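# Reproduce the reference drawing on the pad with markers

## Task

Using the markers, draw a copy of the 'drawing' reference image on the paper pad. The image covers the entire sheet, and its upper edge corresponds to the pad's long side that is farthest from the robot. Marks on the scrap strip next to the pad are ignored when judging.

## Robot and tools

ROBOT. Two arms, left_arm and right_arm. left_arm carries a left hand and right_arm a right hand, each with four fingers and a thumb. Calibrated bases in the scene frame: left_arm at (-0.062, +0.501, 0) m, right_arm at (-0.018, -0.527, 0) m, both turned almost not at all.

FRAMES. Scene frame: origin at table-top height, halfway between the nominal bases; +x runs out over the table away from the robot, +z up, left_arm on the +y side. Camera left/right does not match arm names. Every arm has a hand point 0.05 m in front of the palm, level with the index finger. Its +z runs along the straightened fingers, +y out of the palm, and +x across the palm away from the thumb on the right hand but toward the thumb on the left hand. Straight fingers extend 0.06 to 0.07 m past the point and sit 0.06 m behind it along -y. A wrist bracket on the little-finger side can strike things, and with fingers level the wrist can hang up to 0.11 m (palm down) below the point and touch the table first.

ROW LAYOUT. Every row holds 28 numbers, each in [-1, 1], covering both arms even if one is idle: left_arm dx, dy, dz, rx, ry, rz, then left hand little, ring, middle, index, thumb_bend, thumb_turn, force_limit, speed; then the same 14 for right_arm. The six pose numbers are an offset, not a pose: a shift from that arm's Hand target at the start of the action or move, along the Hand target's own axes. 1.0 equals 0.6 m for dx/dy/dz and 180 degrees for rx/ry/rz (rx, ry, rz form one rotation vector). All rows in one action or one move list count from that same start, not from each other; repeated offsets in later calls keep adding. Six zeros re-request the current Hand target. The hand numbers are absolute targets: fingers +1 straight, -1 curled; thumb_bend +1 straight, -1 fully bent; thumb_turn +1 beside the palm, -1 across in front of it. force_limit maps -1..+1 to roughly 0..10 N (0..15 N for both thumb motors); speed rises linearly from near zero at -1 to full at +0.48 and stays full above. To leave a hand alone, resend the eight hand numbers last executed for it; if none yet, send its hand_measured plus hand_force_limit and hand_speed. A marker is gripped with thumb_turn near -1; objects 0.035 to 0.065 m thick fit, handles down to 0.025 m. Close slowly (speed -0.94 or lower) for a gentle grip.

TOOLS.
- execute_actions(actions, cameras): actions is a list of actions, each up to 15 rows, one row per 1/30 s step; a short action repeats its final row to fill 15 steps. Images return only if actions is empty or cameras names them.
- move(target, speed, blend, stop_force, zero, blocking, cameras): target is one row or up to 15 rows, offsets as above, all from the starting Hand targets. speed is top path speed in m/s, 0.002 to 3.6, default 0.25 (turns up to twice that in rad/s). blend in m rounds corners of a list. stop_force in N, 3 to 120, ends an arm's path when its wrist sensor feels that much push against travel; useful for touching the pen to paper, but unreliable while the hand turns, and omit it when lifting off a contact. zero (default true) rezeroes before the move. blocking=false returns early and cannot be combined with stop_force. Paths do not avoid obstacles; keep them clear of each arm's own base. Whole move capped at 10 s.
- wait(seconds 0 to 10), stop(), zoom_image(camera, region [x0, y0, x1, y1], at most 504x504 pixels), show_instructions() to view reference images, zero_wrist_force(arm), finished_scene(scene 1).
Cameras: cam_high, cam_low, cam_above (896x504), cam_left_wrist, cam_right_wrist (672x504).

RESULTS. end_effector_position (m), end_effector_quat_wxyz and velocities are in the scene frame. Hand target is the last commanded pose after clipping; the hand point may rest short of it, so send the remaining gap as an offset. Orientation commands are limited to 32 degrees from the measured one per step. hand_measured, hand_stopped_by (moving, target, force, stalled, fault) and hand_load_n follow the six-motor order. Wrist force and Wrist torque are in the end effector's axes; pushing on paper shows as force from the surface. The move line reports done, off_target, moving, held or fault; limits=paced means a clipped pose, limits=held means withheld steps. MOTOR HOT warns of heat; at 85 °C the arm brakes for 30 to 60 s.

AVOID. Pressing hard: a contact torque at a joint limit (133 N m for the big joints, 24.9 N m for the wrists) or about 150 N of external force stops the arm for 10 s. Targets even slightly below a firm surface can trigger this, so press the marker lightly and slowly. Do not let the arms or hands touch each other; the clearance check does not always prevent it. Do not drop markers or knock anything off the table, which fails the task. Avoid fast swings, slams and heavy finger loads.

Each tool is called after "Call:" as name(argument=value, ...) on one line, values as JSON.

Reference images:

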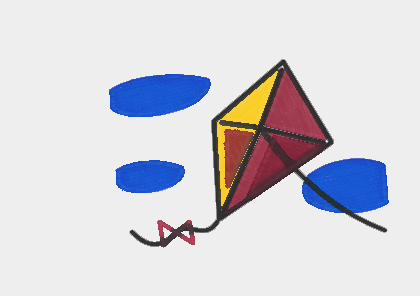

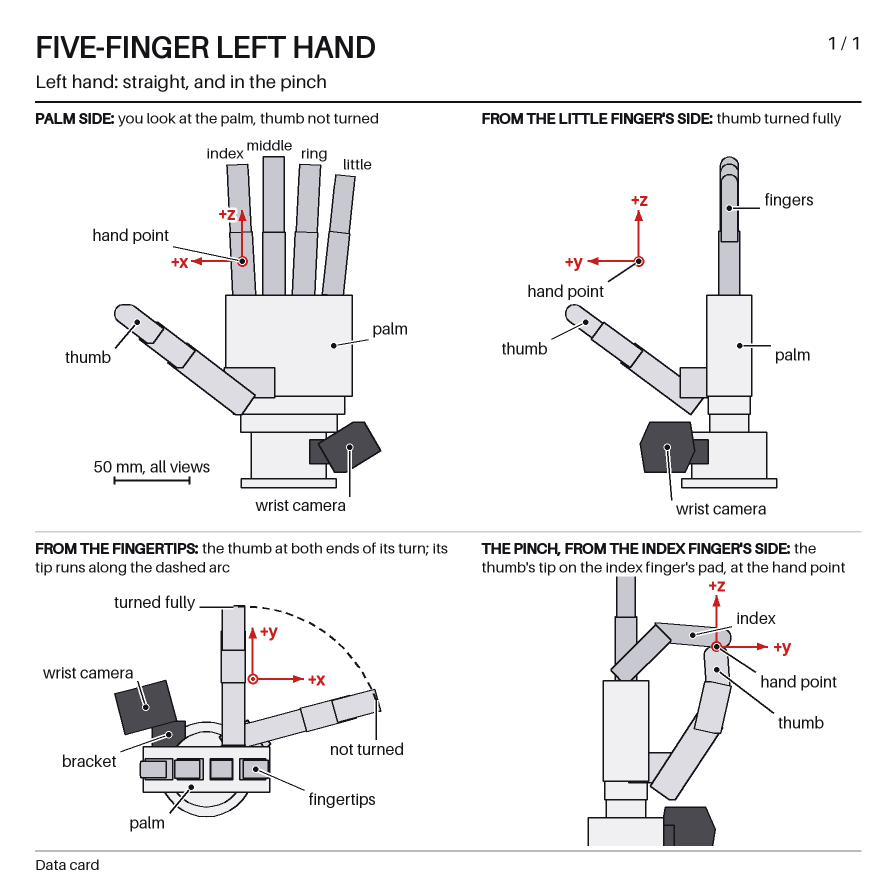

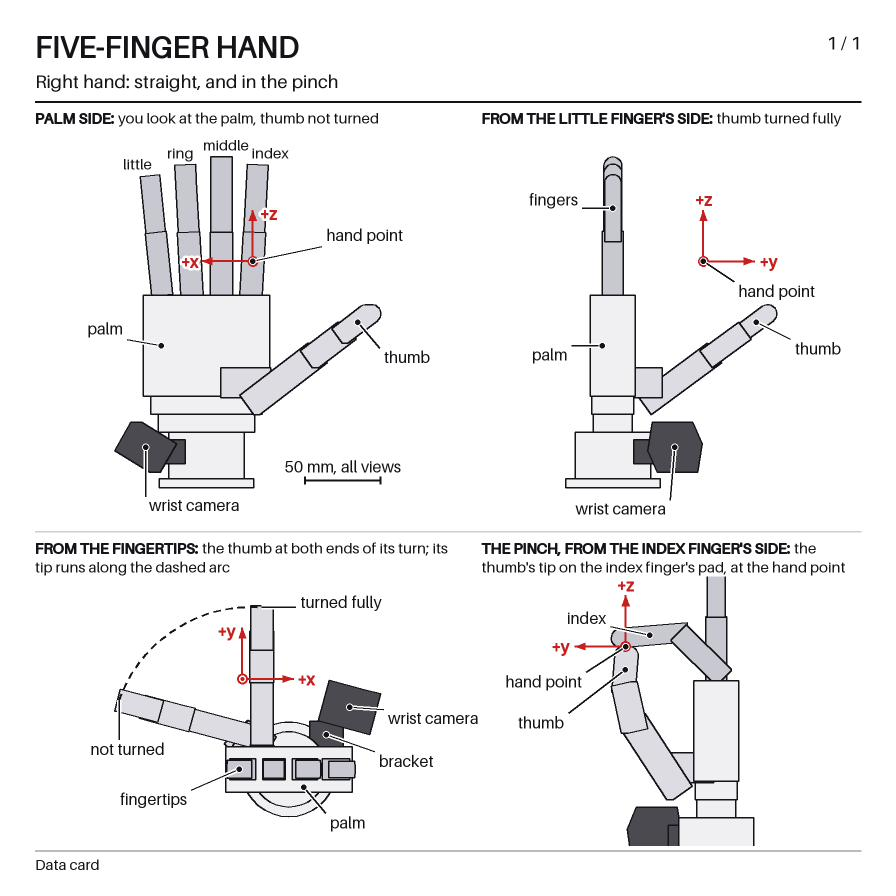

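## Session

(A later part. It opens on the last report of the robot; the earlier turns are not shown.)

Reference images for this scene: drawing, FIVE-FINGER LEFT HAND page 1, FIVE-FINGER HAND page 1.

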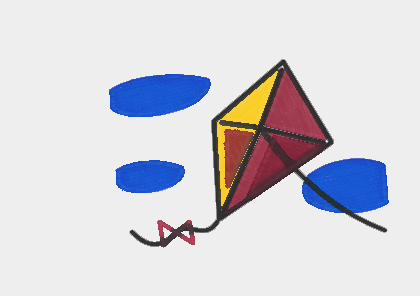

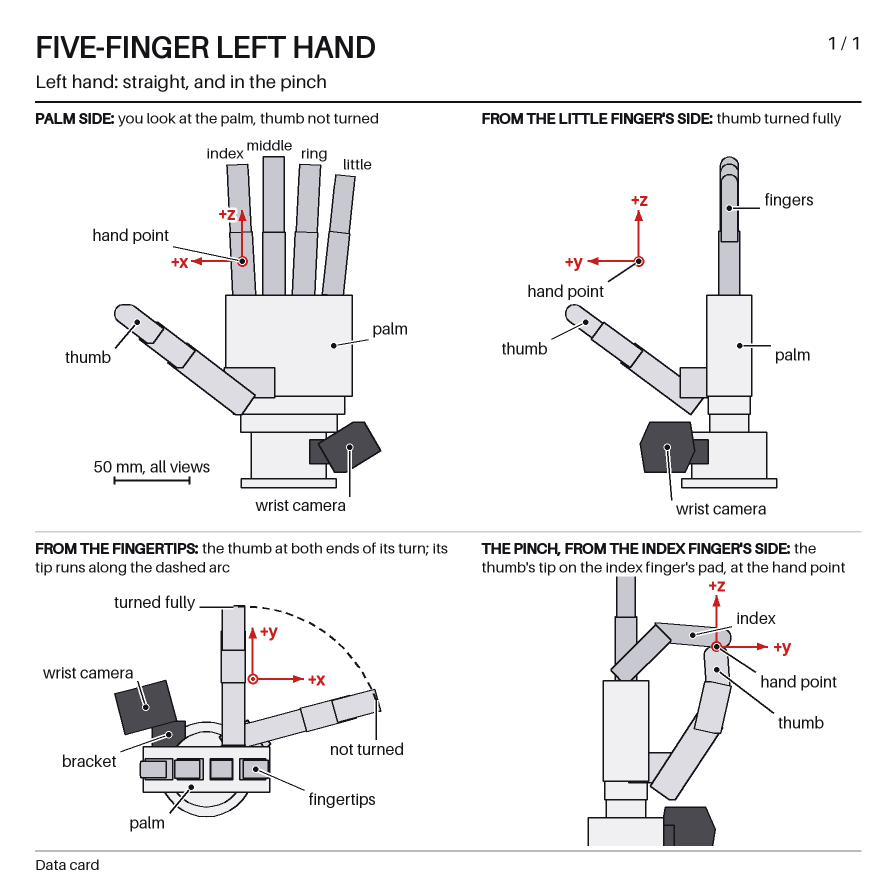

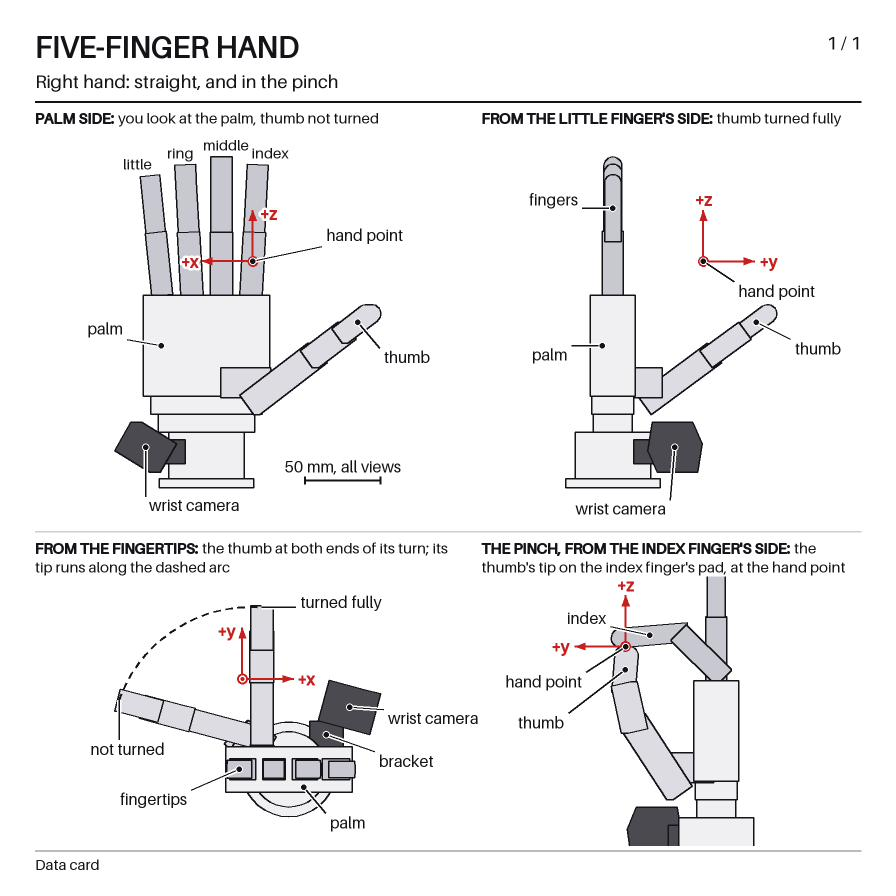

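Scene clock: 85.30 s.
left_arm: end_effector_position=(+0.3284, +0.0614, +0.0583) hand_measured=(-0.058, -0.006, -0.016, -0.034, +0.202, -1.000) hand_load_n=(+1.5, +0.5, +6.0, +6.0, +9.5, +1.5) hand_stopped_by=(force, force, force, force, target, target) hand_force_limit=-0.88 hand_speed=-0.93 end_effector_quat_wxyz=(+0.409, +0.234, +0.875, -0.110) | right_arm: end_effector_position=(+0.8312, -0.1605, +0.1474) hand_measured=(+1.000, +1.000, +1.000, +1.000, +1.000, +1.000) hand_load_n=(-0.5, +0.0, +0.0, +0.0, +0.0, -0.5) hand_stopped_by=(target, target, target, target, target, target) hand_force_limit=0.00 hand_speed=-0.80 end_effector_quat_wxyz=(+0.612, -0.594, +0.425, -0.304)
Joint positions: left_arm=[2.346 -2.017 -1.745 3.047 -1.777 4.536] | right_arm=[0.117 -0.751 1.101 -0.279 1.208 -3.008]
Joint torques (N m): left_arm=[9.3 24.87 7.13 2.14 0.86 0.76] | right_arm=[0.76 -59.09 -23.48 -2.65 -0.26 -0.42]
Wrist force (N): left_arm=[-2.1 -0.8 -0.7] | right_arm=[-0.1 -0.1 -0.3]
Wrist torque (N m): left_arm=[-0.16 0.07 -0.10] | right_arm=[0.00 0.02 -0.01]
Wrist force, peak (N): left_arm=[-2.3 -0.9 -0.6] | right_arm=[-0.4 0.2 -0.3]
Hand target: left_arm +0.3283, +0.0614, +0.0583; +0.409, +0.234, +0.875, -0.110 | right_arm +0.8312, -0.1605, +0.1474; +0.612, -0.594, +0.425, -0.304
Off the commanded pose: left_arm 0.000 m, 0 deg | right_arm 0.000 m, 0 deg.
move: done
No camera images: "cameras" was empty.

Call:
move(target=[[-0.0243,-0.0550,0.0289,0,0,0,-0.3,-0.3,-0.45,-0.45,0.2,-1,-0.88,-0.93,0,0,0,0,0,0,1,1,1,1,1,1,0,-0.8],[-0.0498,-0.0550,0.0075,0,0,0,-0.3,-0.3,-0.45,-0.45,0.2,-1,-0.88,-0.93,0,0,0,0,0,0,1,1,1,1,1,1,0,-0.8]], speed=0.05, cameras=["cam_low","cam_above"])

Call:
zoom_image(camera="cam_low", region=[450, 260, 530, 320])

Call:
zoom_image(camera="cam_above", region=[320, 340, 480, 430])

Scene clock: 88.13 s.
left_arm: end_effector_position=(+0.3315, +0.0215, +0.0783) hand_measured=(-0.058, -0.006, -0.016, -0.034, +0.202, -1.000) hand_load_n=(+1.0, +0.0, +6.0, +6.5, +9.5, +2.0) hand_stopped_by=(force, force, force, force, target, target) hand_force_limit=-0.88 hand_speed=-0.93 end_effector_quat_wxyz=(+0.409, +0.234, +0.875, -0.110) | right_arm: end_effector_position=(+0.8312, -0.1605, +0.1474) hand_measured=(+1.000, +1.000, +1.000, +1.000, +1.000, +1.000) hand_load_n=(+0.0, -0.5, +0.0, +0.0, +0.0, +0.0) hand_stopped_by=(target, target, target, target, target, target) hand_force_limit=0.00 hand_speed=-0.80 end_effector_quat_wxyz=(+0.612, -0.594, +0.425, -0.304)
Joint positions: left_arm=[2.292 -2.07 -1.602 2.949 -1.818 4.499] | right_arm=[0.117 -0.751 1.101 -0.279 1.208 -3.008]
Joint torques (N m): left_arm=[-10.62 46.31 22.28 -3.45 -2.94 -1.33] | right_arm=[-0.77 -58.79 -22.49 -2.6 -0.39 -0.32]
Wrist force (N): left_arm=[-1.1 -0.6 -0.1] | right_arm=[-0.2 0.1 -0.2]
Wrist torque (N m): left_arm=[-0.14 0.07 0.01] | right_arm=[0.02 0.04 -0.01]
Wrist force, peak (N): left_arm=[-2.7 -0.6 -0.9] | right_arm=[0.0 0.4 -0.6]
Hand target: left_arm +0.3315, +0.0215, +0.0784; +0.409, +0.234, +0.875, -0.110 | right_arm +0.8312, -0.1605, +0.1474; +0.612, -0.594, +0.425, -0.304
Off the commanded pose: left_arm 0.000 m, 0 deg | right_arm 0.000 m, 0 deg.
move: done
Images, in order (width x height): cam_low 896x504, cam_above 896x504.

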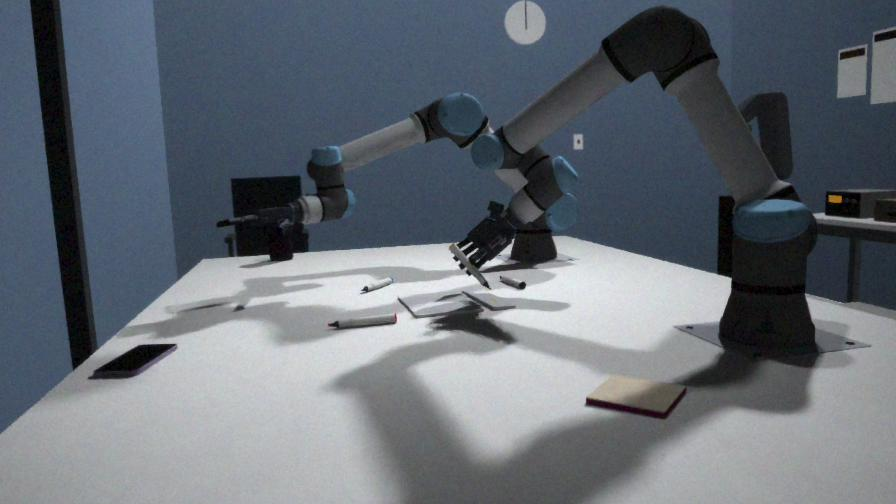

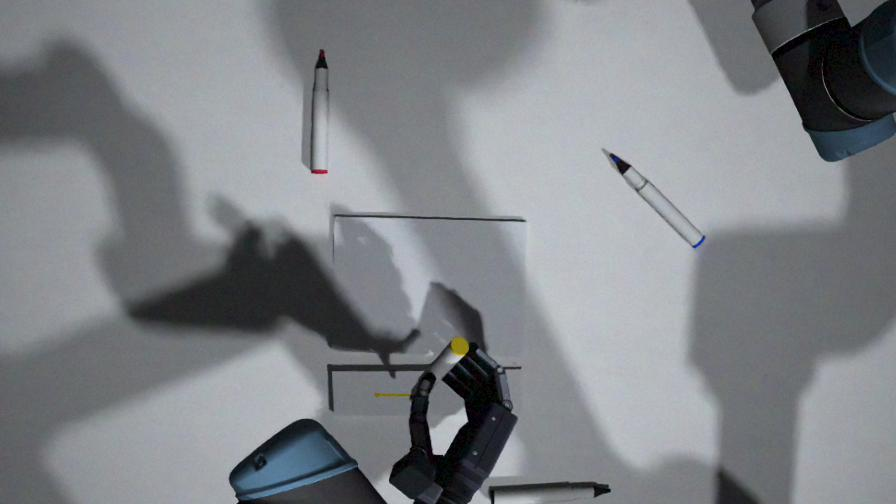

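Scaled by 6.300 from the camera's 896x504 image, which has a finer 1280x720 frame.

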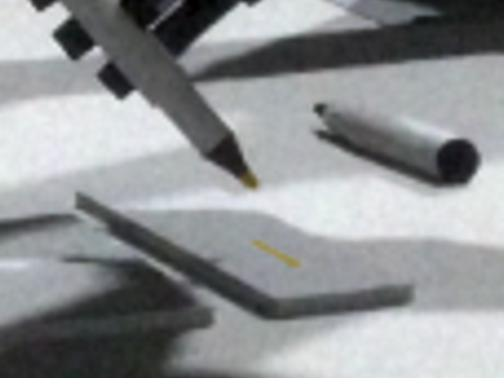

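Scaled by 3.150 from the camera's 896x504 image, which has a finer 1280x720 frame.

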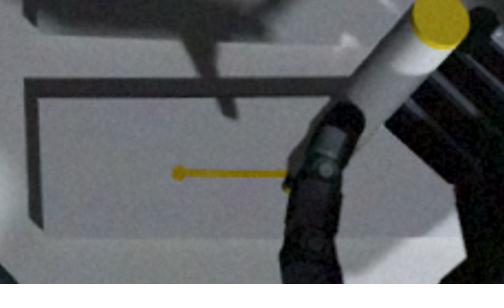

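Call:
move(target=[-0.0123,0.1732,-0.1409,0,0,0,-0.3,-0.3,-0.45,-0.45,0.2,-1,-0.88,-0.93,0,0,0,0,0,0,1,1,1,1,1,1,0,-0.8], speed=0.2, cameras=["cam_above","cam_left_wrist"])

Call:
zoom_image(camera="cam_above", region=[360, 370, 440, 420])

Call:
zoom_image(camera="cam_above", region=[320, 205, 540, 425])

Scene clock: 90.07 s.
left_arm: end_effector_position=(+0.3313, +0.1415, +0.1382) hand_measured=(-0.058, -0.006, -0.016, -0.034, +0.202, -1.000) hand_load_n=(+1.0, +0.0, +6.0, +6.5, +9.5, +2.0) hand_stopped_by=(force, force, force, force, target, target) hand_force_limit=-0.88 hand_speed=-0.93 end_effector_quat_wxyz=(+0.409, +0.234, +0.875, -0.110) end_effector_velocity=(+0.000, +0.000, +0.000) end_effector_angular_velocity=(-0.002, +0.000, -0.003) | right_arm: end_effector_position=(+0.8312, -0.1605, +0.1474) hand_measured=(+1.000, +1.000, +1.000, +1.000, +1.000, +1.000) hand_load_n=(+0.0, -0.5, +0.0, +0.0, +0.0, -0.5) hand_stopped_by=(target, target, target, target, target, target) hand_force_limit=0.00 hand_speed=-0.80 end_effector_quat_wxyz=(+0.612, -0.594, +0.425, -0.304)
Joint positions: left_arm=[2.502 -1.766 -1.855 2.921 -1.659 4.638] | right_arm=[0.117 -0.751 1.101 -0.279 1.208 -3.008]
Joint velocities: left_arm=[0.002 0.003 -0.002 0 0.005 0.002] | right_arm=[within noise]
Joint torques (N m): left_arm=[12.2 34.54 8.53 -3.44 2.14 1.41] | right_arm=[-0.06 -58 -22.79 -2.77 -0.25 -0.41]
Wrist force (N): left_arm=[-0.9 -0.9 -0.3] | right_arm=[0.1 -0.1 -0.2]
Wrist torque (N m): left_arm=[-0.16 0.05 -0.11] | right_arm=[0.00 0.00 0.00]
Wrist force, peak (N): left_arm=[-1.0 -1.7 0.5] | right_arm=[0.3 0.1 -0.5]
Hand target: left_arm +0.3313, +0.1416, +0.1382; +0.409, +0.234, +0.875, -0.110 | right_arm +0.8312, -0.1605, +0.1474; +0.612, -0.594, +0.425, -0.304
Off the commanded pose: left_arm 0.000 m, 0 deg | right_arm 0.000 m, 0 deg.
move: done
Images, in order (width x height): cam_above 896x504, cam_left_wrist 672x504.

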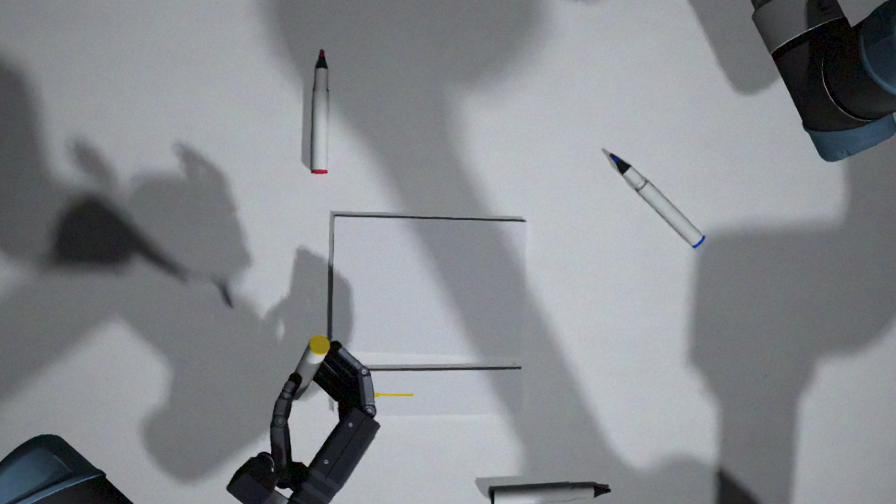

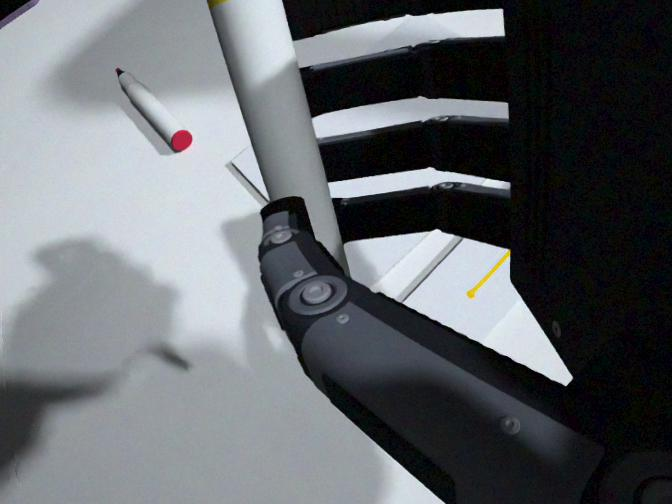

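Scaled by 6.300 from the camera's 896x504 image, which has a finer 1280x720 frame.

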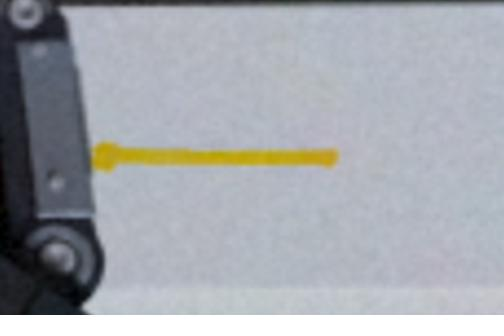

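Scaled by 2.291 from the camera's 896x504 image, which has a finer 1280x720 frame.

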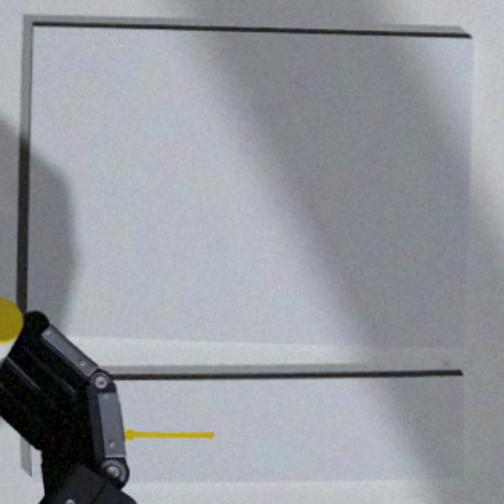

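Call:
move(target=[-0.1157,-0.0882,0.3015,0,0,0,-0.3,-0.3,-0.45,-0.45,0.2,-1,-0.88,-0.93,0,0,0,0,0,0,1,1,1,1,1,1,0,-0.8], speed=0.2, cameras=["cam_above","cam_low","cam_high"])

Call:
zoom_image(camera="cam_low", region=[390, 220, 530, 330])

Call:
zoom_image(camera="cam_above", region=[320, 205, 540, 425])

Scene clock: 95.17 s.
left_arm: end_effector_position=(+0.4636, +0.0041, +0.0754) hand_measured=(-0.058, -0.006, -0.016, -0.034, +0.202, -1.000) hand_load_n=(+1.0, +0.0, +6.0, +6.5, +9.5, +1.5) hand_stopped_by=(force, force, force, force, target, target) hand_force_limit=-0.88 hand_speed=-0.93 end_effector_quat_wxyz=(+0.409, +0.234, +0.875, -0.110) | right_arm: end_effector_position=(+0.8312, -0.1605, +0.1474) hand_measured=(+1.000, +1.000, +1.000, +1.000, +1.000, +1.000) hand_load_n=(+0.0, +0.0, +0.0, +0.0, +0.0, +0.0) hand_stopped_by=(target, target, target, target, target, target) hand_force_limit=0.00 hand_speed=-0.80 end_effector_quat_wxyz=(+0.612, -0.594, +0.425, -0.304)
Joint positions: left_arm=[2.445 -2.252 -1.301 2.85 -1.702 4.601] | right_arm=[0.117 -0.751 1.101 -0.279 1.208 -3.008]
Joint torques (N m): left_arm=[-10.58 34.07 24.7 -3.41 -2.88 -1.3] | right_arm=[0.05 -58.72 -23.5 -2.87 -0.58 -0.3]
Wrist force (N): left_arm=[-1.2 -1.1 -0.1] | right_arm=[-0.2 0.2 -0.2]
Wrist torque (N m): left_arm=[-0.20 0.09 0.00] | right_arm=[0.05 0.04 -0.01]
Wrist force, peak (N): left_arm=[-1.4 -1.2 1.0] | right_arm=[-0.2 0.1 -0.5]
Hand target: left_arm +0.4636, +0.0041, +0.0754; +0.409, +0.234, +0.875, -0.110 | right_arm +0.8312, -0.1605, +0.1474; +0.612, -0.594, +0.425, -0.304
Off the commanded pose: left_arm 0.000 m, 0 deg | right_arm 0.000 m, 0 deg.
move: done
Images, in order (width x height): cam_high 896x504, cam_low 896x504, cam_above 896x504.

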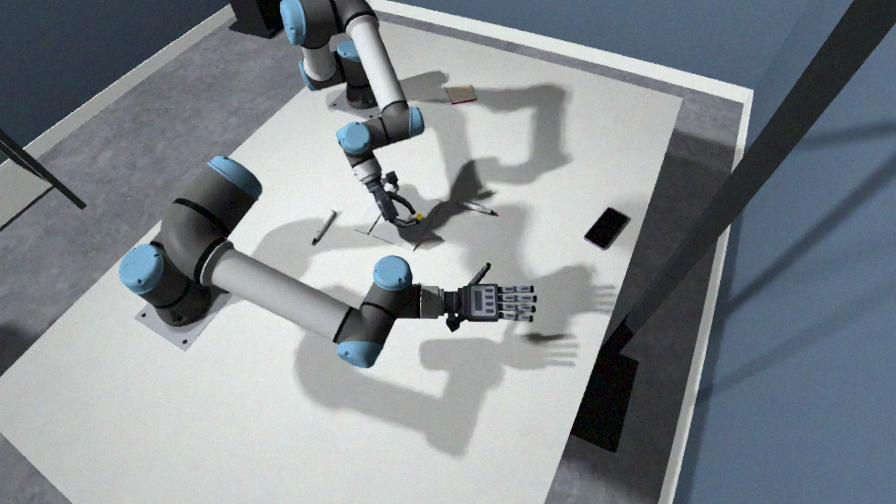

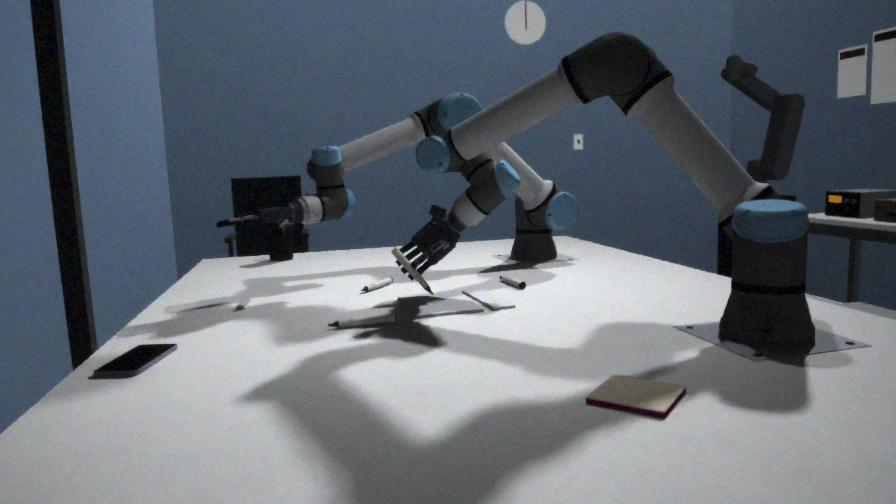

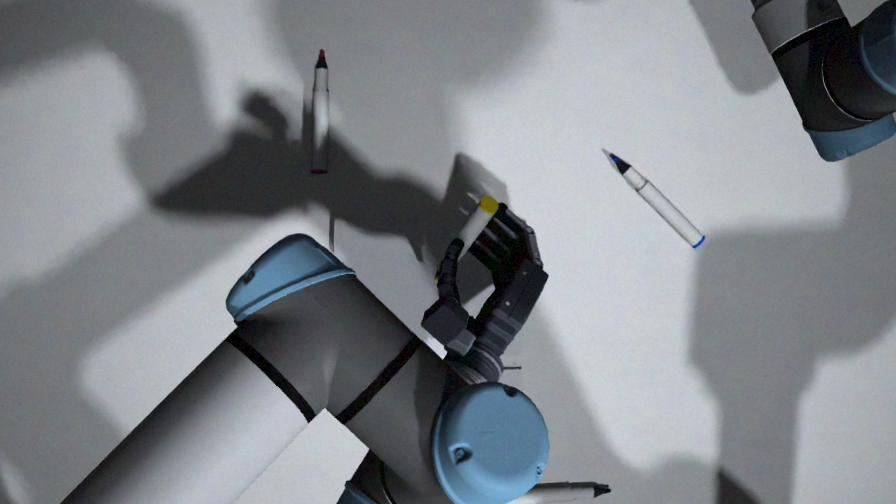

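Scaled by 3.600 from the camera's 896x504 image, which has a finer 1280x720 frame.

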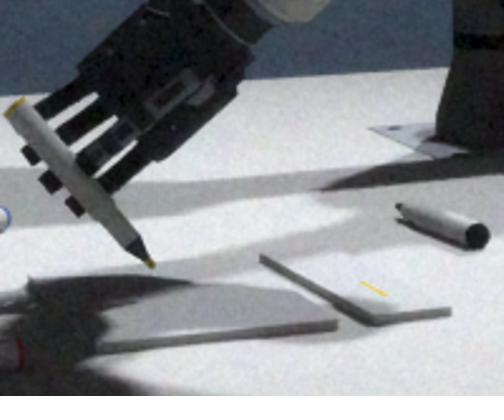

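Scaled by 2.291 from the camera's 896x504 image, which has a finer 1280x720 frame.

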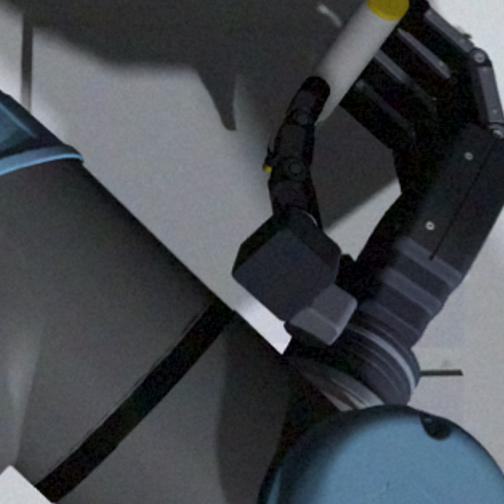

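Call:
move(target=[0.0190,0,0.0160,0,0,0,-0.3,-0.3,-0.45,-0.45,0.2,-1,-0.88,-0.93,0,0,0,0,0,0,1,1,1,1,1,1,0,-0.8], speed=0.05, cameras=["cam_low"])

Call:
zoom_image(camera="cam_low", region=[390, 250, 490, 330])

Scene clock: 96.43 s.
left_arm: end_effector_position=(+0.4637, +0.0041, +0.0606) hand_measured=(-0.058, -0.006, -0.016, -0.034, +0.202, -1.000) hand_load_n=(+1.0, +0.0, +6.0, +6.5, +9.5, +2.0) hand_stopped_by=(force, force, force, force, target, target) hand_force_limit=-0.88 hand_speed=-0.93 end_effector_quat_wxyz=(+0.409, +0.234, +0.875, -0.110) | right_arm: end_effector_position=(+0.8312, -0.1605, +0.1474) hand_measured=(+1.000, +1.000, +1.000, +1.000, +1.000, +1.000) hand_load_n=(+0.0, -0.5, +0.0, +0.0, +0.0, +0.0) hand_stopped_by=(target, target, target, target, target, target) hand_force_limit=0.00 hand_speed=-0.80 end_effector_quat_wxyz=(+0.612, -0.594, +0.425, -0.304)
Joint positions: left_arm=[2.445 -2.267 -1.316 2.88 -1.702 4.601] | right_arm=[0.117 -0.751 1.101 -0.279 1.208 -3.008]
Joint torques (N m): left_arm=[-10.34 34.92 9.24 2.62 -2.59 -0.97] | right_arm=[0.18 -58.96 -23.92 -2.97 -0.39 -0.35]
Wrist force (N): left_arm=[-1.0 -0.8 -0.2] | right_arm=[-0.1 0.1 -0.3]
Wrist torque (N m): left_arm=[-0.17 0.06 -0.01] | right_arm=[0.02 0.02 0.00]
Wrist force, peak (N): left_arm=[-1.6 -0.9 -0.2] | right_arm=[0.1 0.1 -0.4]
Hand target: left_arm +0.4637, +0.0041, +0.0605; +0.409, +0.234, +0.875, -0.110 | right_arm +0.8312, -0.1605, +0.1474; +0.612, -0.594, +0.425, -0.304
Off the commanded pose: left_arm 0.000 m, 0 deg | right_arm 0.000 m, 0 deg.
move: done
Images, in order (width x height): cam_low 896x504.

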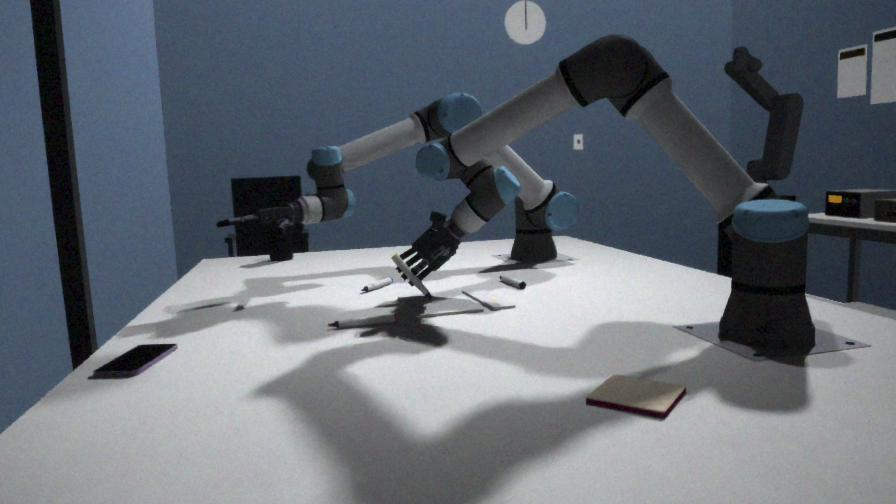

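Scaled by 5.040 from the camera's 896x504 image, which has a finer 1280x720 frame.

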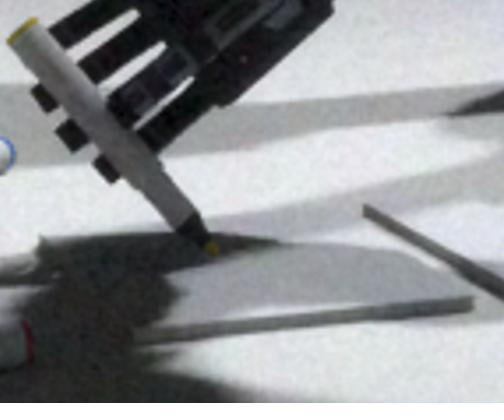

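Call:
move(target=[0.00128,0,0.00107,0,0,0,-0.3,-0.3,-0.45,-0.45,0.2,-1,-0.88,-0.93,0,0,0,0,0,0,1,1,1,1,1,1,0,-0.8], speed=0.02, cameras=[])

Call:
move(target=[0.00064,0,0.00054,0,0,0,-0.3,-0.3,-0.45,-0.45,0.2,-1,-0.88,-0.93,0,0,0,0,0,0,1,1,1,1,1,1,0,-0.8], speed=0.02, cameras=[])

Call:
move(target=[0.00064,0,0.00054,0,0,0,-0.3,-0.3,-0.45,-0.45,0.2,-1,-0.88,-0.93,0,0,0,0,0,0,1,1,1,1,1,1,0,-0.8], speed=0.02, cameras=[])

Scene clock: 97.53 s.
left_arm: end_effector_position=(+0.4637, +0.0041, +0.0595) hand_measured=(-0.058, -0.006, -0.016, -0.034, +0.202, -1.000) hand_load_n=(+0.5, +0.5, +6.0, +6.5, +9.5, +2.0) hand_stopped_by=(force, force, force, force, target, target) hand_force_limit=-0.88 hand_speed=-0.93 end_effector_quat_wxyz=(+0.409, +0.234, +0.875, -0.110) | right_arm: end_effector_position=(+0.8312, -0.1605, +0.1474) hand_measured=(+1.000, +1.000, +1.000, +1.000, +1.000, +1.000) hand_load_n=(+0.0, -0.5, -0.5, +0.0, +0.0, -0.5) hand_stopped_by=(target, target, target, target, target, target) hand_force_limit=0.00 hand_speed=-0.80 end_effector_quat_wxyz=(+0.612, -0.594, +0.425, -0.304)
Joint positions: left_arm=[2.445 -2.268 -1.317 2.882 -1.702 4.601] | right_arm=[0.117 -0.751 1.101 -0.279 1.208 -3.008]
Joint torques (N m): left_arm=[-8.4 35.82 9.18 2.49 -1.89 0.63] | right_arm=[-0.71 -59.31 -23.24 -2.82 -0.41 -0.18]
Wrist force (N): left_arm=[-1.1 -0.3 -0.3] | right_arm=[-0.2 -0.1 -0.2]
Wrist torque (N m): left_arm=[-0.08 0.06 -0.03] | right_arm=[-0.02 0.04 -0.02]
Wrist force, peak (N): left_arm=[-1.2 -0.9 0.0] | right_arm=[-0.2 -0.2 -0.4]
Hand target: left_arm +0.4637, +0.0041, +0.0595; +0.409, +0.234, +0.875, -0.110 | right_arm +0.8312, -0.1605, +0.1474; +0.612, -0.594, +0.425, -0.304
Off the commanded pose: left_arm 0.000 m, 0 deg | right_arm 0.000 m, 0 deg.
move: done
No camera images: "cameras" was empty.

Scene clock: 98.23 s.
left_arm: end_effector_position=(+0.4637, +0.0041, +0.0590) hand_measured=(-0.058, -0.006, -0.016, -0.034, +0.202, -1.000) hand_load_n=(+1.0, +0.0, +6.0, +7.0, +9.0, +1.5) hand_stopped_by=(force, force, force, force, target, target) hand_force_limit=-0.88 hand_speed=-0.93 end_effector_quat_wxyz=(+0.409, +0.234, +0.875, -0.110) | right_arm: end_effector_position=(+0.8312, -0.1605, +0.1474) hand_measured=(+1.000, +1.000, +1.000, +1.000, +1.000, +1.000) hand_load_n=(+0.0, +0.0, +0.0, +0.0, +0.0, +0.0) hand_stopped_by=(target, target, target, target, target, target) hand_force_limit=0.00 hand_speed=-0.80 end_effector_quat_wxyz=(+0.612, -0.594, +0.425, -0.304)
Joint positions: left_arm=[2.445 -2.269 -1.318 2.883 -1.702 4.601] | right_arm=[0.117 -0.751 1.101 -0.279 1.208 -3.008]
Joint torques (N m): left_arm=[-7.78 36.27 9.39 2.42 -1.37 0.88] | right_arm=[0.55 -58.41 -23.22 -2.66 -0.51 -0.21]
Wrist force (N): left_arm=[-1.4 -0.8 -0.3] | right_arm=[-0.2 0.2 -0.4]
Wrist torque (N m): left_arm=[-0.17 0.10 -0.03] | right_arm=[0.05 0.04 0.00]
Wrist force, peak (N): left_arm=[-1.4 -0.8 -0.3] | right_arm=[-0.1 0.0 -0.5]
Hand target: left_arm +0.4637, +0.0041, +0.0590; +0.409, +0.234, +0.875, -0.110 | right_arm +0.8312, -0.1605, +0.1474; +0.612, -0.594, +0.425, -0.304
Off the commanded pose: left_arm 0.000 m, 0 deg | right_arm 0.000 m, 0 deg.
move: done
No camera images: "cameras" was empty.

Scene clock: 98.93 s.
left_arm: end_effector_position=(+0.4637, +0.0041, +0.0585) hand_measured=(-0.058, -0.006, -0.016, -0.034, +0.202, -1.000) hand_load_n=(+1.5, +0.5, +6.0, +6.0, +10.0, +1.5) hand_stopped_by=(force, force, force, force, target, target) hand_force_limit=-0.88 hand_speed=-0.93 end_effector_quat_wxyz=(+0.409, +0.234, +0.875, -0.110) | right_arm: end_effector_position=(+0.8312, -0.1605, +0.1474) hand_measured=(+1.000, +1.000, +1.000, +1.000, +1.000, +1.000) hand_load_n=(+0.0, +0.0, +0.0, +0.0, +0.0, -0.5) hand_stopped_by=(target, target, target, target, target, target) hand_force_limit=0.00 hand_speed=-0.80 end_effector_quat_wxyz=(+0.612, -0.594, +0.425, -0.304)
Joint positions: left_arm=[2.445 -2.269 -1.318 2.884 -1.702 4.601] | right_arm=[0.117 -0.751 1.101 -0.279 1.208 -3.008]
Joint torques (N m): left_arm=[-7.2 34.43 8 2.15 -0.83 0.9] | right_arm=[-0.36 -58.82 -23.17 -2.85 -0.45 -0.39]
Wrist force (N): left_arm=[-2.5 -0.8 -1.0] | right_arm=[0.0 0.2 -0.4]
Wrist torque (N m): left_arm=[-0.15 0.04 0.01] | right_arm=[0.06 0.01 0.01]
Wrist force, peak (N): left_arm=[-2.9 -1.1 -0.9] | right_arm=[-0.1 0.2 -0.5]
Hand target: left_arm +0.4637, +0.0041, +0.0585; +0.409, +0.234, +0.875, -0.110 | right_arm +0.8312, -0.1605, +0.1474; +0.612, -0.594, +0.425, -0.304
Off the commanded pose: left_arm 0.000 m, 0 deg | right_arm 0.000 m, 0 deg.
move: done
No camera images: "cameras" was empty.

Call:
move(target=[[-0.0191,0,-0.0161,0,0,0,-0.3,-0.3,-0.45,-0.45,0.2,-1,-0.88,-0.93,0,0,0,0,0,0,1,1,1,1,1,1,0,-0.8],[-0.0758,-0.101,0.0125,0,0,0,-0.3,-0.3,-0.45,-0.45,0.2,-1,-0.88,-0.93,0,0,0,0,0,0,1,1,1,1,1,1,0,-0.8]], speed=0.15, blend=[0.01, 0], cameras=["cam_above"])

Call:
zoom_image(camera="cam_above", region=[400, 240, 480, 310])

Scene clock: 100.83 s.
left_arm: end_effector_position=(+0.4637, -0.0658, +0.0886) hand_measured=(-0.058, -0.006, -0.016, -0.034, +0.202, -1.000) hand_load_n=(+0.5, +0.5, +6.0, +6.5, +9.5, +2.0) hand_stopped_by=(force, force, force, force, target, target) hand_force_limit=-0.88 hand_speed=-0.93 end_effector_quat_wxyz=(+0.409, +0.234, +0.875, -0.110) | right_arm: end_effector_position=(+0.8312, -0.1605, +0.1474) hand_measured=(+1.000, +1.000, +1.000, +1.000, +1.000, +1.000) hand_load_n=(+0.0, +0.0, +0.0, -0.5, +0.0, -0.5) hand_stopped_by=(target, target, target, target, target, target) hand_force_limit=0.00 hand_speed=-0.80 end_effector_quat_wxyz=(+0.612, -0.594, +0.425, -0.304)
Joint positions: left_arm=[2.358 -2.385 -1.03 2.702 -1.768 4.544] | right_arm=[0.117 -0.751 1.101 -0.279 1.208 -3.008]
Joint torques (N m): left_arm=[-10.91 40.34 23.99 -3.44 -2.89 -1.44] | right_arm=[0.16 -59.17 -23.29 -2.76 -0.21 -0.4]
Wrist force (N): left_arm=[-1.0 -0.7 -0.3] | right_arm=[0.0 0.0 -0.2]
Wrist torque (N m): left_arm=[-0.14 0.06 0.00] | right_arm=[0.02 0.01 0.00]
Wrist force, peak (N): left_arm=[-2.9 -0.9 -1.0] | right_arm=[-0.1 0.0 -0.5]
Hand target: left_arm +0.4637, -0.0659, +0.0886; +0.409, +0.234, +0.875, -0.110 | right_arm +0.8312, -0.1605, +0.1474; +0.612, -0.594, +0.425, -0.304
Off the commanded pose: left_arm 0.000 m, 0 deg | right_arm 0.000 m, 0 deg.
move: done; blend cut to 0.0075 m at target 1
Images, in order (width x height): cam_above 896x504.

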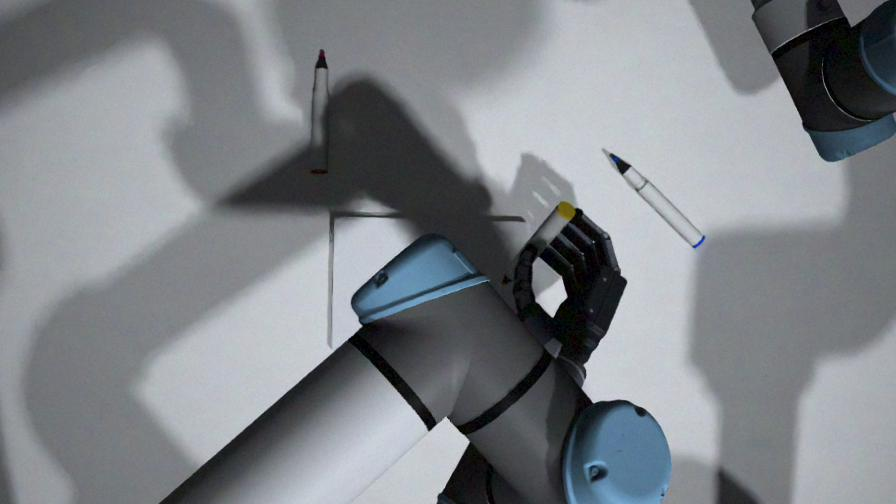

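Scaled by 6.300 from the camera's 896x504 image, which has a finer 1280x720 frame.

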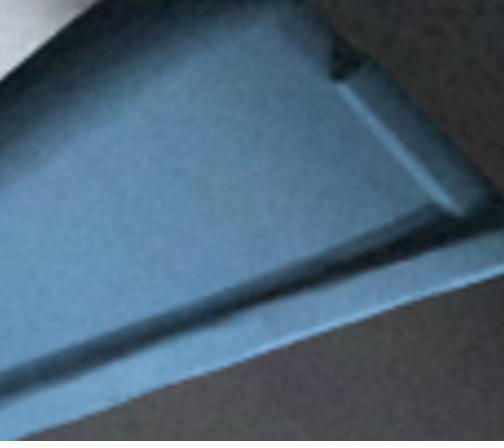

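Call:
move(target=[0.1335,0.225,-0.3183,0,0,0,-0.3,-0.3,-0.45,-0.45,0.2,-1,-0.88,-0.93,0,0,0,0,0,0,1,1,1,1,1,1,0,-0.8], speed=0.25, cameras=["cam_above"])

Call:
zoom_image(camera="cam_above", region=[400, 240, 480, 310])

Scene clock: 102.77 s.
left_arm: end_effector_position=(+0.3598, +0.1499, +0.1496) hand_measured=(-0.058, -0.006, -0.016, -0.034, +0.202, -1.000) hand_load_n=(+1.0, +0.0, +6.0, +6.5, +9.5, +1.5) hand_stopped_by=(force, force, force, force, target, target) hand_force_limit=-0.88 hand_speed=-0.93 end_effector_quat_wxyz=(+0.409, +0.234, +0.875, -0.110) | right_arm: end_effector_position=(+0.8312, -0.1605, +0.1474) hand_measured=(+1.000, +1.000, +1.000, +1.000, +1.000, +1.000) hand_load_n=(+0.0, +0.0, +0.0, +0.0, +0.0, -0.5) hand_stopped_by=(target, target, target, target, target, target) hand_force_limit=0.00 hand_speed=-0.80 end_effector_quat_wxyz=(+0.612, -0.594, +0.425, -0.304)
Joint positions: left_arm=[2.564 -1.775 -1.811 2.888 -1.611 4.678] | right_arm=[0.117 -0.751 1.101 -0.279 1.208 -3.008]
Joint torques (N m): left_arm=[11.33 34.86 10.55 2.43 2.07 1.44] | right_arm=[-0.42 -57.67 -23.65 -3.04 -0.37 -0.29]
Wrist force (N): left_arm=[-0.9 -0.6 -0.4] | right_arm=[-0.1 -0.1 -0.3]
Wrist torque (N m): left_arm=[-0.10 0.04 -0.12] | right_arm=[0.01 0.03 -0.01]
Wrist force, peak (N): left_arm=[-1.6 -1.5 0.7] | right_arm=[-0.2 0.0 -0.6]
Hand target: left_arm +0.3597, +0.1500, +0.1496; +0.409, +0.234, +0.875, -0.110 | right_arm +0.8312, -0.1605, +0.1474; +0.612, -0.594, +0.425, -0.304
Off the commanded pose: left_arm 0.000 m, 0 deg | right_arm 0.000 m, 0 deg.
move: done
Images, in order (width x height): cam_above 896x504.

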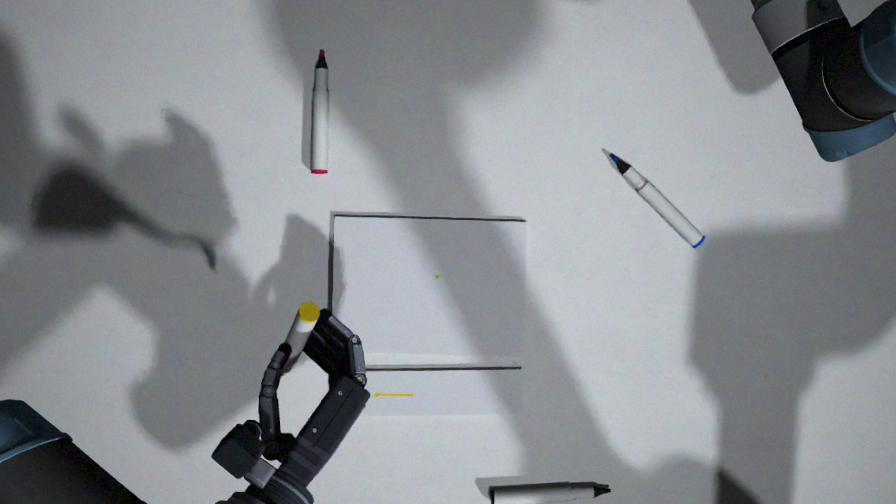

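Scaled by 6.300 from the camera's 896x504 image, which has a finer 1280x720 frame.

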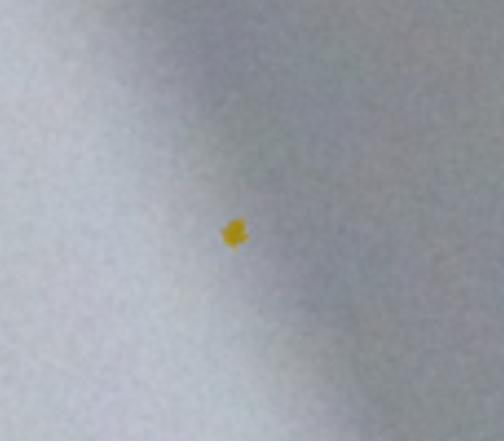

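Call:
move(target=[-0.1103,-0.1332,0.3415,0,0,0,-0.3,-0.3,-0.45,-0.45,0.2,-1,-0.88,-0.93,0,0,0,0,0,0,1,1,1,1,1,1,0,-0.8], speed=0.2, cameras=["cam_above"])

Call:
zoom_image(camera="cam_above", region=[320, 205, 540, 425])

Scene clock: 108.83 s.
left_arm: end_effector_position=(+0.4927, -0.0190, +0.0690) hand_measured=(-0.058, -0.006, -0.016, -0.034, +0.202, -1.000) hand_load_n=(+1.0, +0.0, +6.0, +6.5, +9.0, +2.0) hand_stopped_by=(force, force, force, force, target, target) hand_force_limit=-0.88 hand_speed=-0.93 end_effector_quat_wxyz=(+0.409, +0.234, +0.875, -0.110) | right_arm: end_effector_position=(+0.8312, -0.1605, +0.1474) hand_measured=(+1.000, +1.000, +1.000, +1.000, +1.000, +1.000) hand_load_n=(+0.0, +0.0, +0.0, +0.0, +0.0, +0.0) hand_stopped_by=(target, target, target, target, target, target) hand_force_limit=0.00 hand_speed=-0.80 end_effector_quat_wxyz=(+0.612, -0.594, +0.425, -0.304)
Joint positions: left_arm=[2.447 -2.344 -1.156 2.796 -1.701 4.602] | right_arm=[0.117 -0.751 1.101 -0.279 1.208 -3.008]
Joint torques (N m): left_arm=[-11.26 37.49 24.42 -3.45 -2.66 -1.52] | right_arm=[0.19 -58.76 -23.7 -2.96 -0.33 -0.27]
Wrist force (N): left_arm=[-0.8 -0.9 -0.4] | right_arm=[-0.2 0.0 -0.2]
Wrist torque (N m): left_arm=[-0.15 0.04 0.02] | right_arm=[0.01 0.05 -0.02]
Wrist force, peak (N): left_arm=[-1.4 -1.1 0.6] | right_arm=[-0.2 0.2 -0.5]
Hand target: left_arm +0.4927, -0.0190, +0.0690; +0.409, +0.234, +0.875, -0.110 | right_arm +0.8312, -0.1605, +0.1474; +0.612, -0.594, +0.425, -0.304
Off the commanded pose: left_arm 0.000 m, 0 deg | right_arm 0.000 m, 0 deg.
move: done
Images, in order (width x height): cam_above 896x504.

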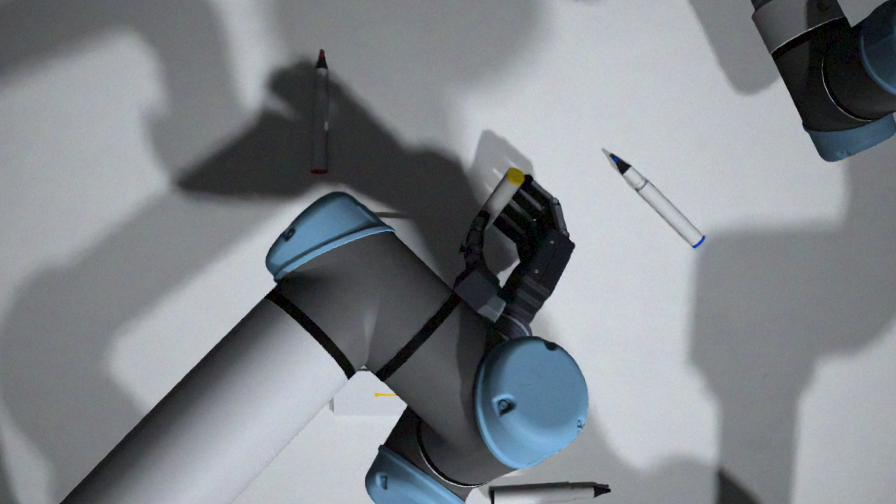

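Scaled by 2.291 from the camera's 896x504 image, which has a finer 1280x720 frame.

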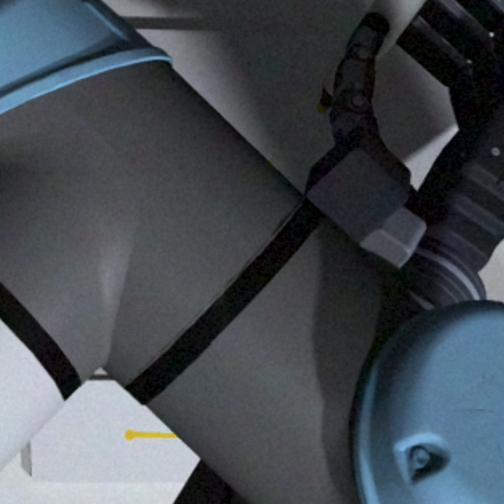

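Call:
move(target=[[0.01328,0,0.01114,0,0,0,-0.3,-0.3,-0.45,-0.45,0.2,-1,-0.88,-0.93,0,0,0,0,0,0,1,1,1,1,1,1,0,-0.8],[0.09045,-0.02257,-0.08029,0,0,0,-0.3,-0.3,-0.45,-0.45,0.2,-1,-0.88,-0.93,0,0,0,0,0,0,1,1,1,1,1,1,0,-0.8]], speed=0.05, cameras=["cam_above","cam_low"])

Call:
zoom_image(camera="cam_above", region=[380, 215, 500, 335])

Scene clock: 111.90 s.
left_arm: end_effector_position=(+0.4238, +0.0051, +0.0583) hand_measured=(-0.058, -0.006, -0.016, -0.034, +0.202, -1.000) hand_load_n=(+2.5, +1.0, +6.0, +5.0, +10.0, +1.0) hand_stopped_by=(force, force, force, force, target, target) hand_force_limit=-0.88 hand_speed=-0.93 end_effector_quat_wxyz=(+0.409, +0.234, +0.875, -0.110) | right_arm: end_effector_position=(+0.8312, -0.1605, +0.1474) hand_measured=(+1.000, +1.000, +1.000, +1.000, +1.000, +1.000) hand_load_n=(+0.0, +0.0, +0.0, +0.0, +0.0, -0.5) hand_stopped_by=(target, target, target, target, target, target) hand_force_limit=0.00 hand_speed=-0.80 end_effector_quat_wxyz=(+0.612, -0.594, +0.425, -0.304)
Joint positions: left_arm=[2.399 -2.218 -1.41 2.92 -1.737 4.571] | right_arm=[0.117 -0.751 1.101 -0.279 1.208 -3.008]
Joint torques (N m): left_arm=[-10.27 50.96 6.76 1.86 -2.68 -1.51] | right_arm=[0.77 -57.59 -23.72 -3.15 -0.27 -0.21]
Wrist force (N): left_arm=[-3.2 -0.6 -1.1] | right_arm=[-0.3 -0.1 -0.2]
Wrist torque (N m): left_arm=[-0.15 0.10 0.04] | right_arm=[0.00 0.06 -0.03]
Wrist force, peak (N): left_arm=[-3.7 -0.6 -1.7] | right_arm=[-0.4 0.1 -0.3]
Hand target: left_arm +0.4238, +0.0051, +0.0583; +0.409, +0.234, +0.875, -0.110 | right_arm +0.8312, -0.1605, +0.1474; +0.612, -0.594, +0.425, -0.304
Off the commanded pose: left_arm 0.000 m, 0 deg | right_arm 0.000 m, 0 deg.
move: done
Images, in order (width x height): cam_low 896x504, cam_above 896x504.

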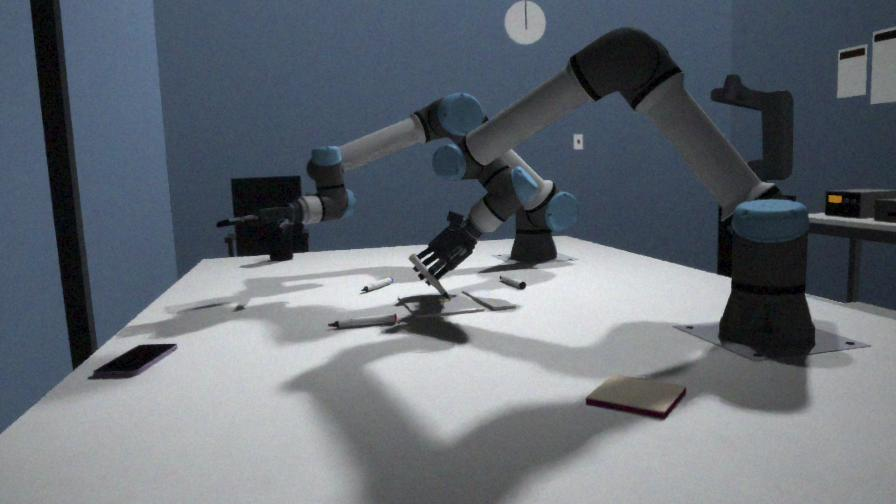

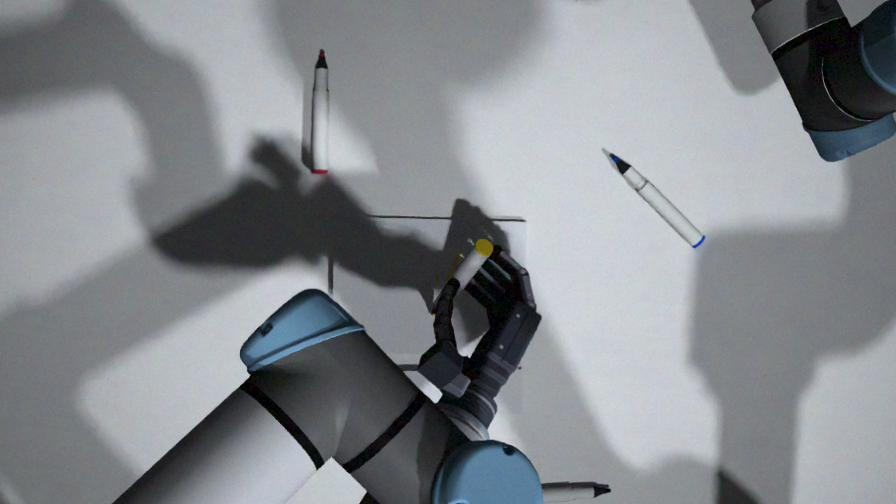

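Scaled by 4.200 from the camera's 896x504 image, which has a finer 1280x720 frame.

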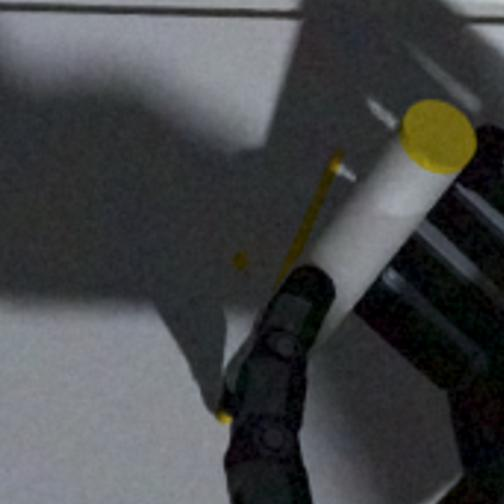

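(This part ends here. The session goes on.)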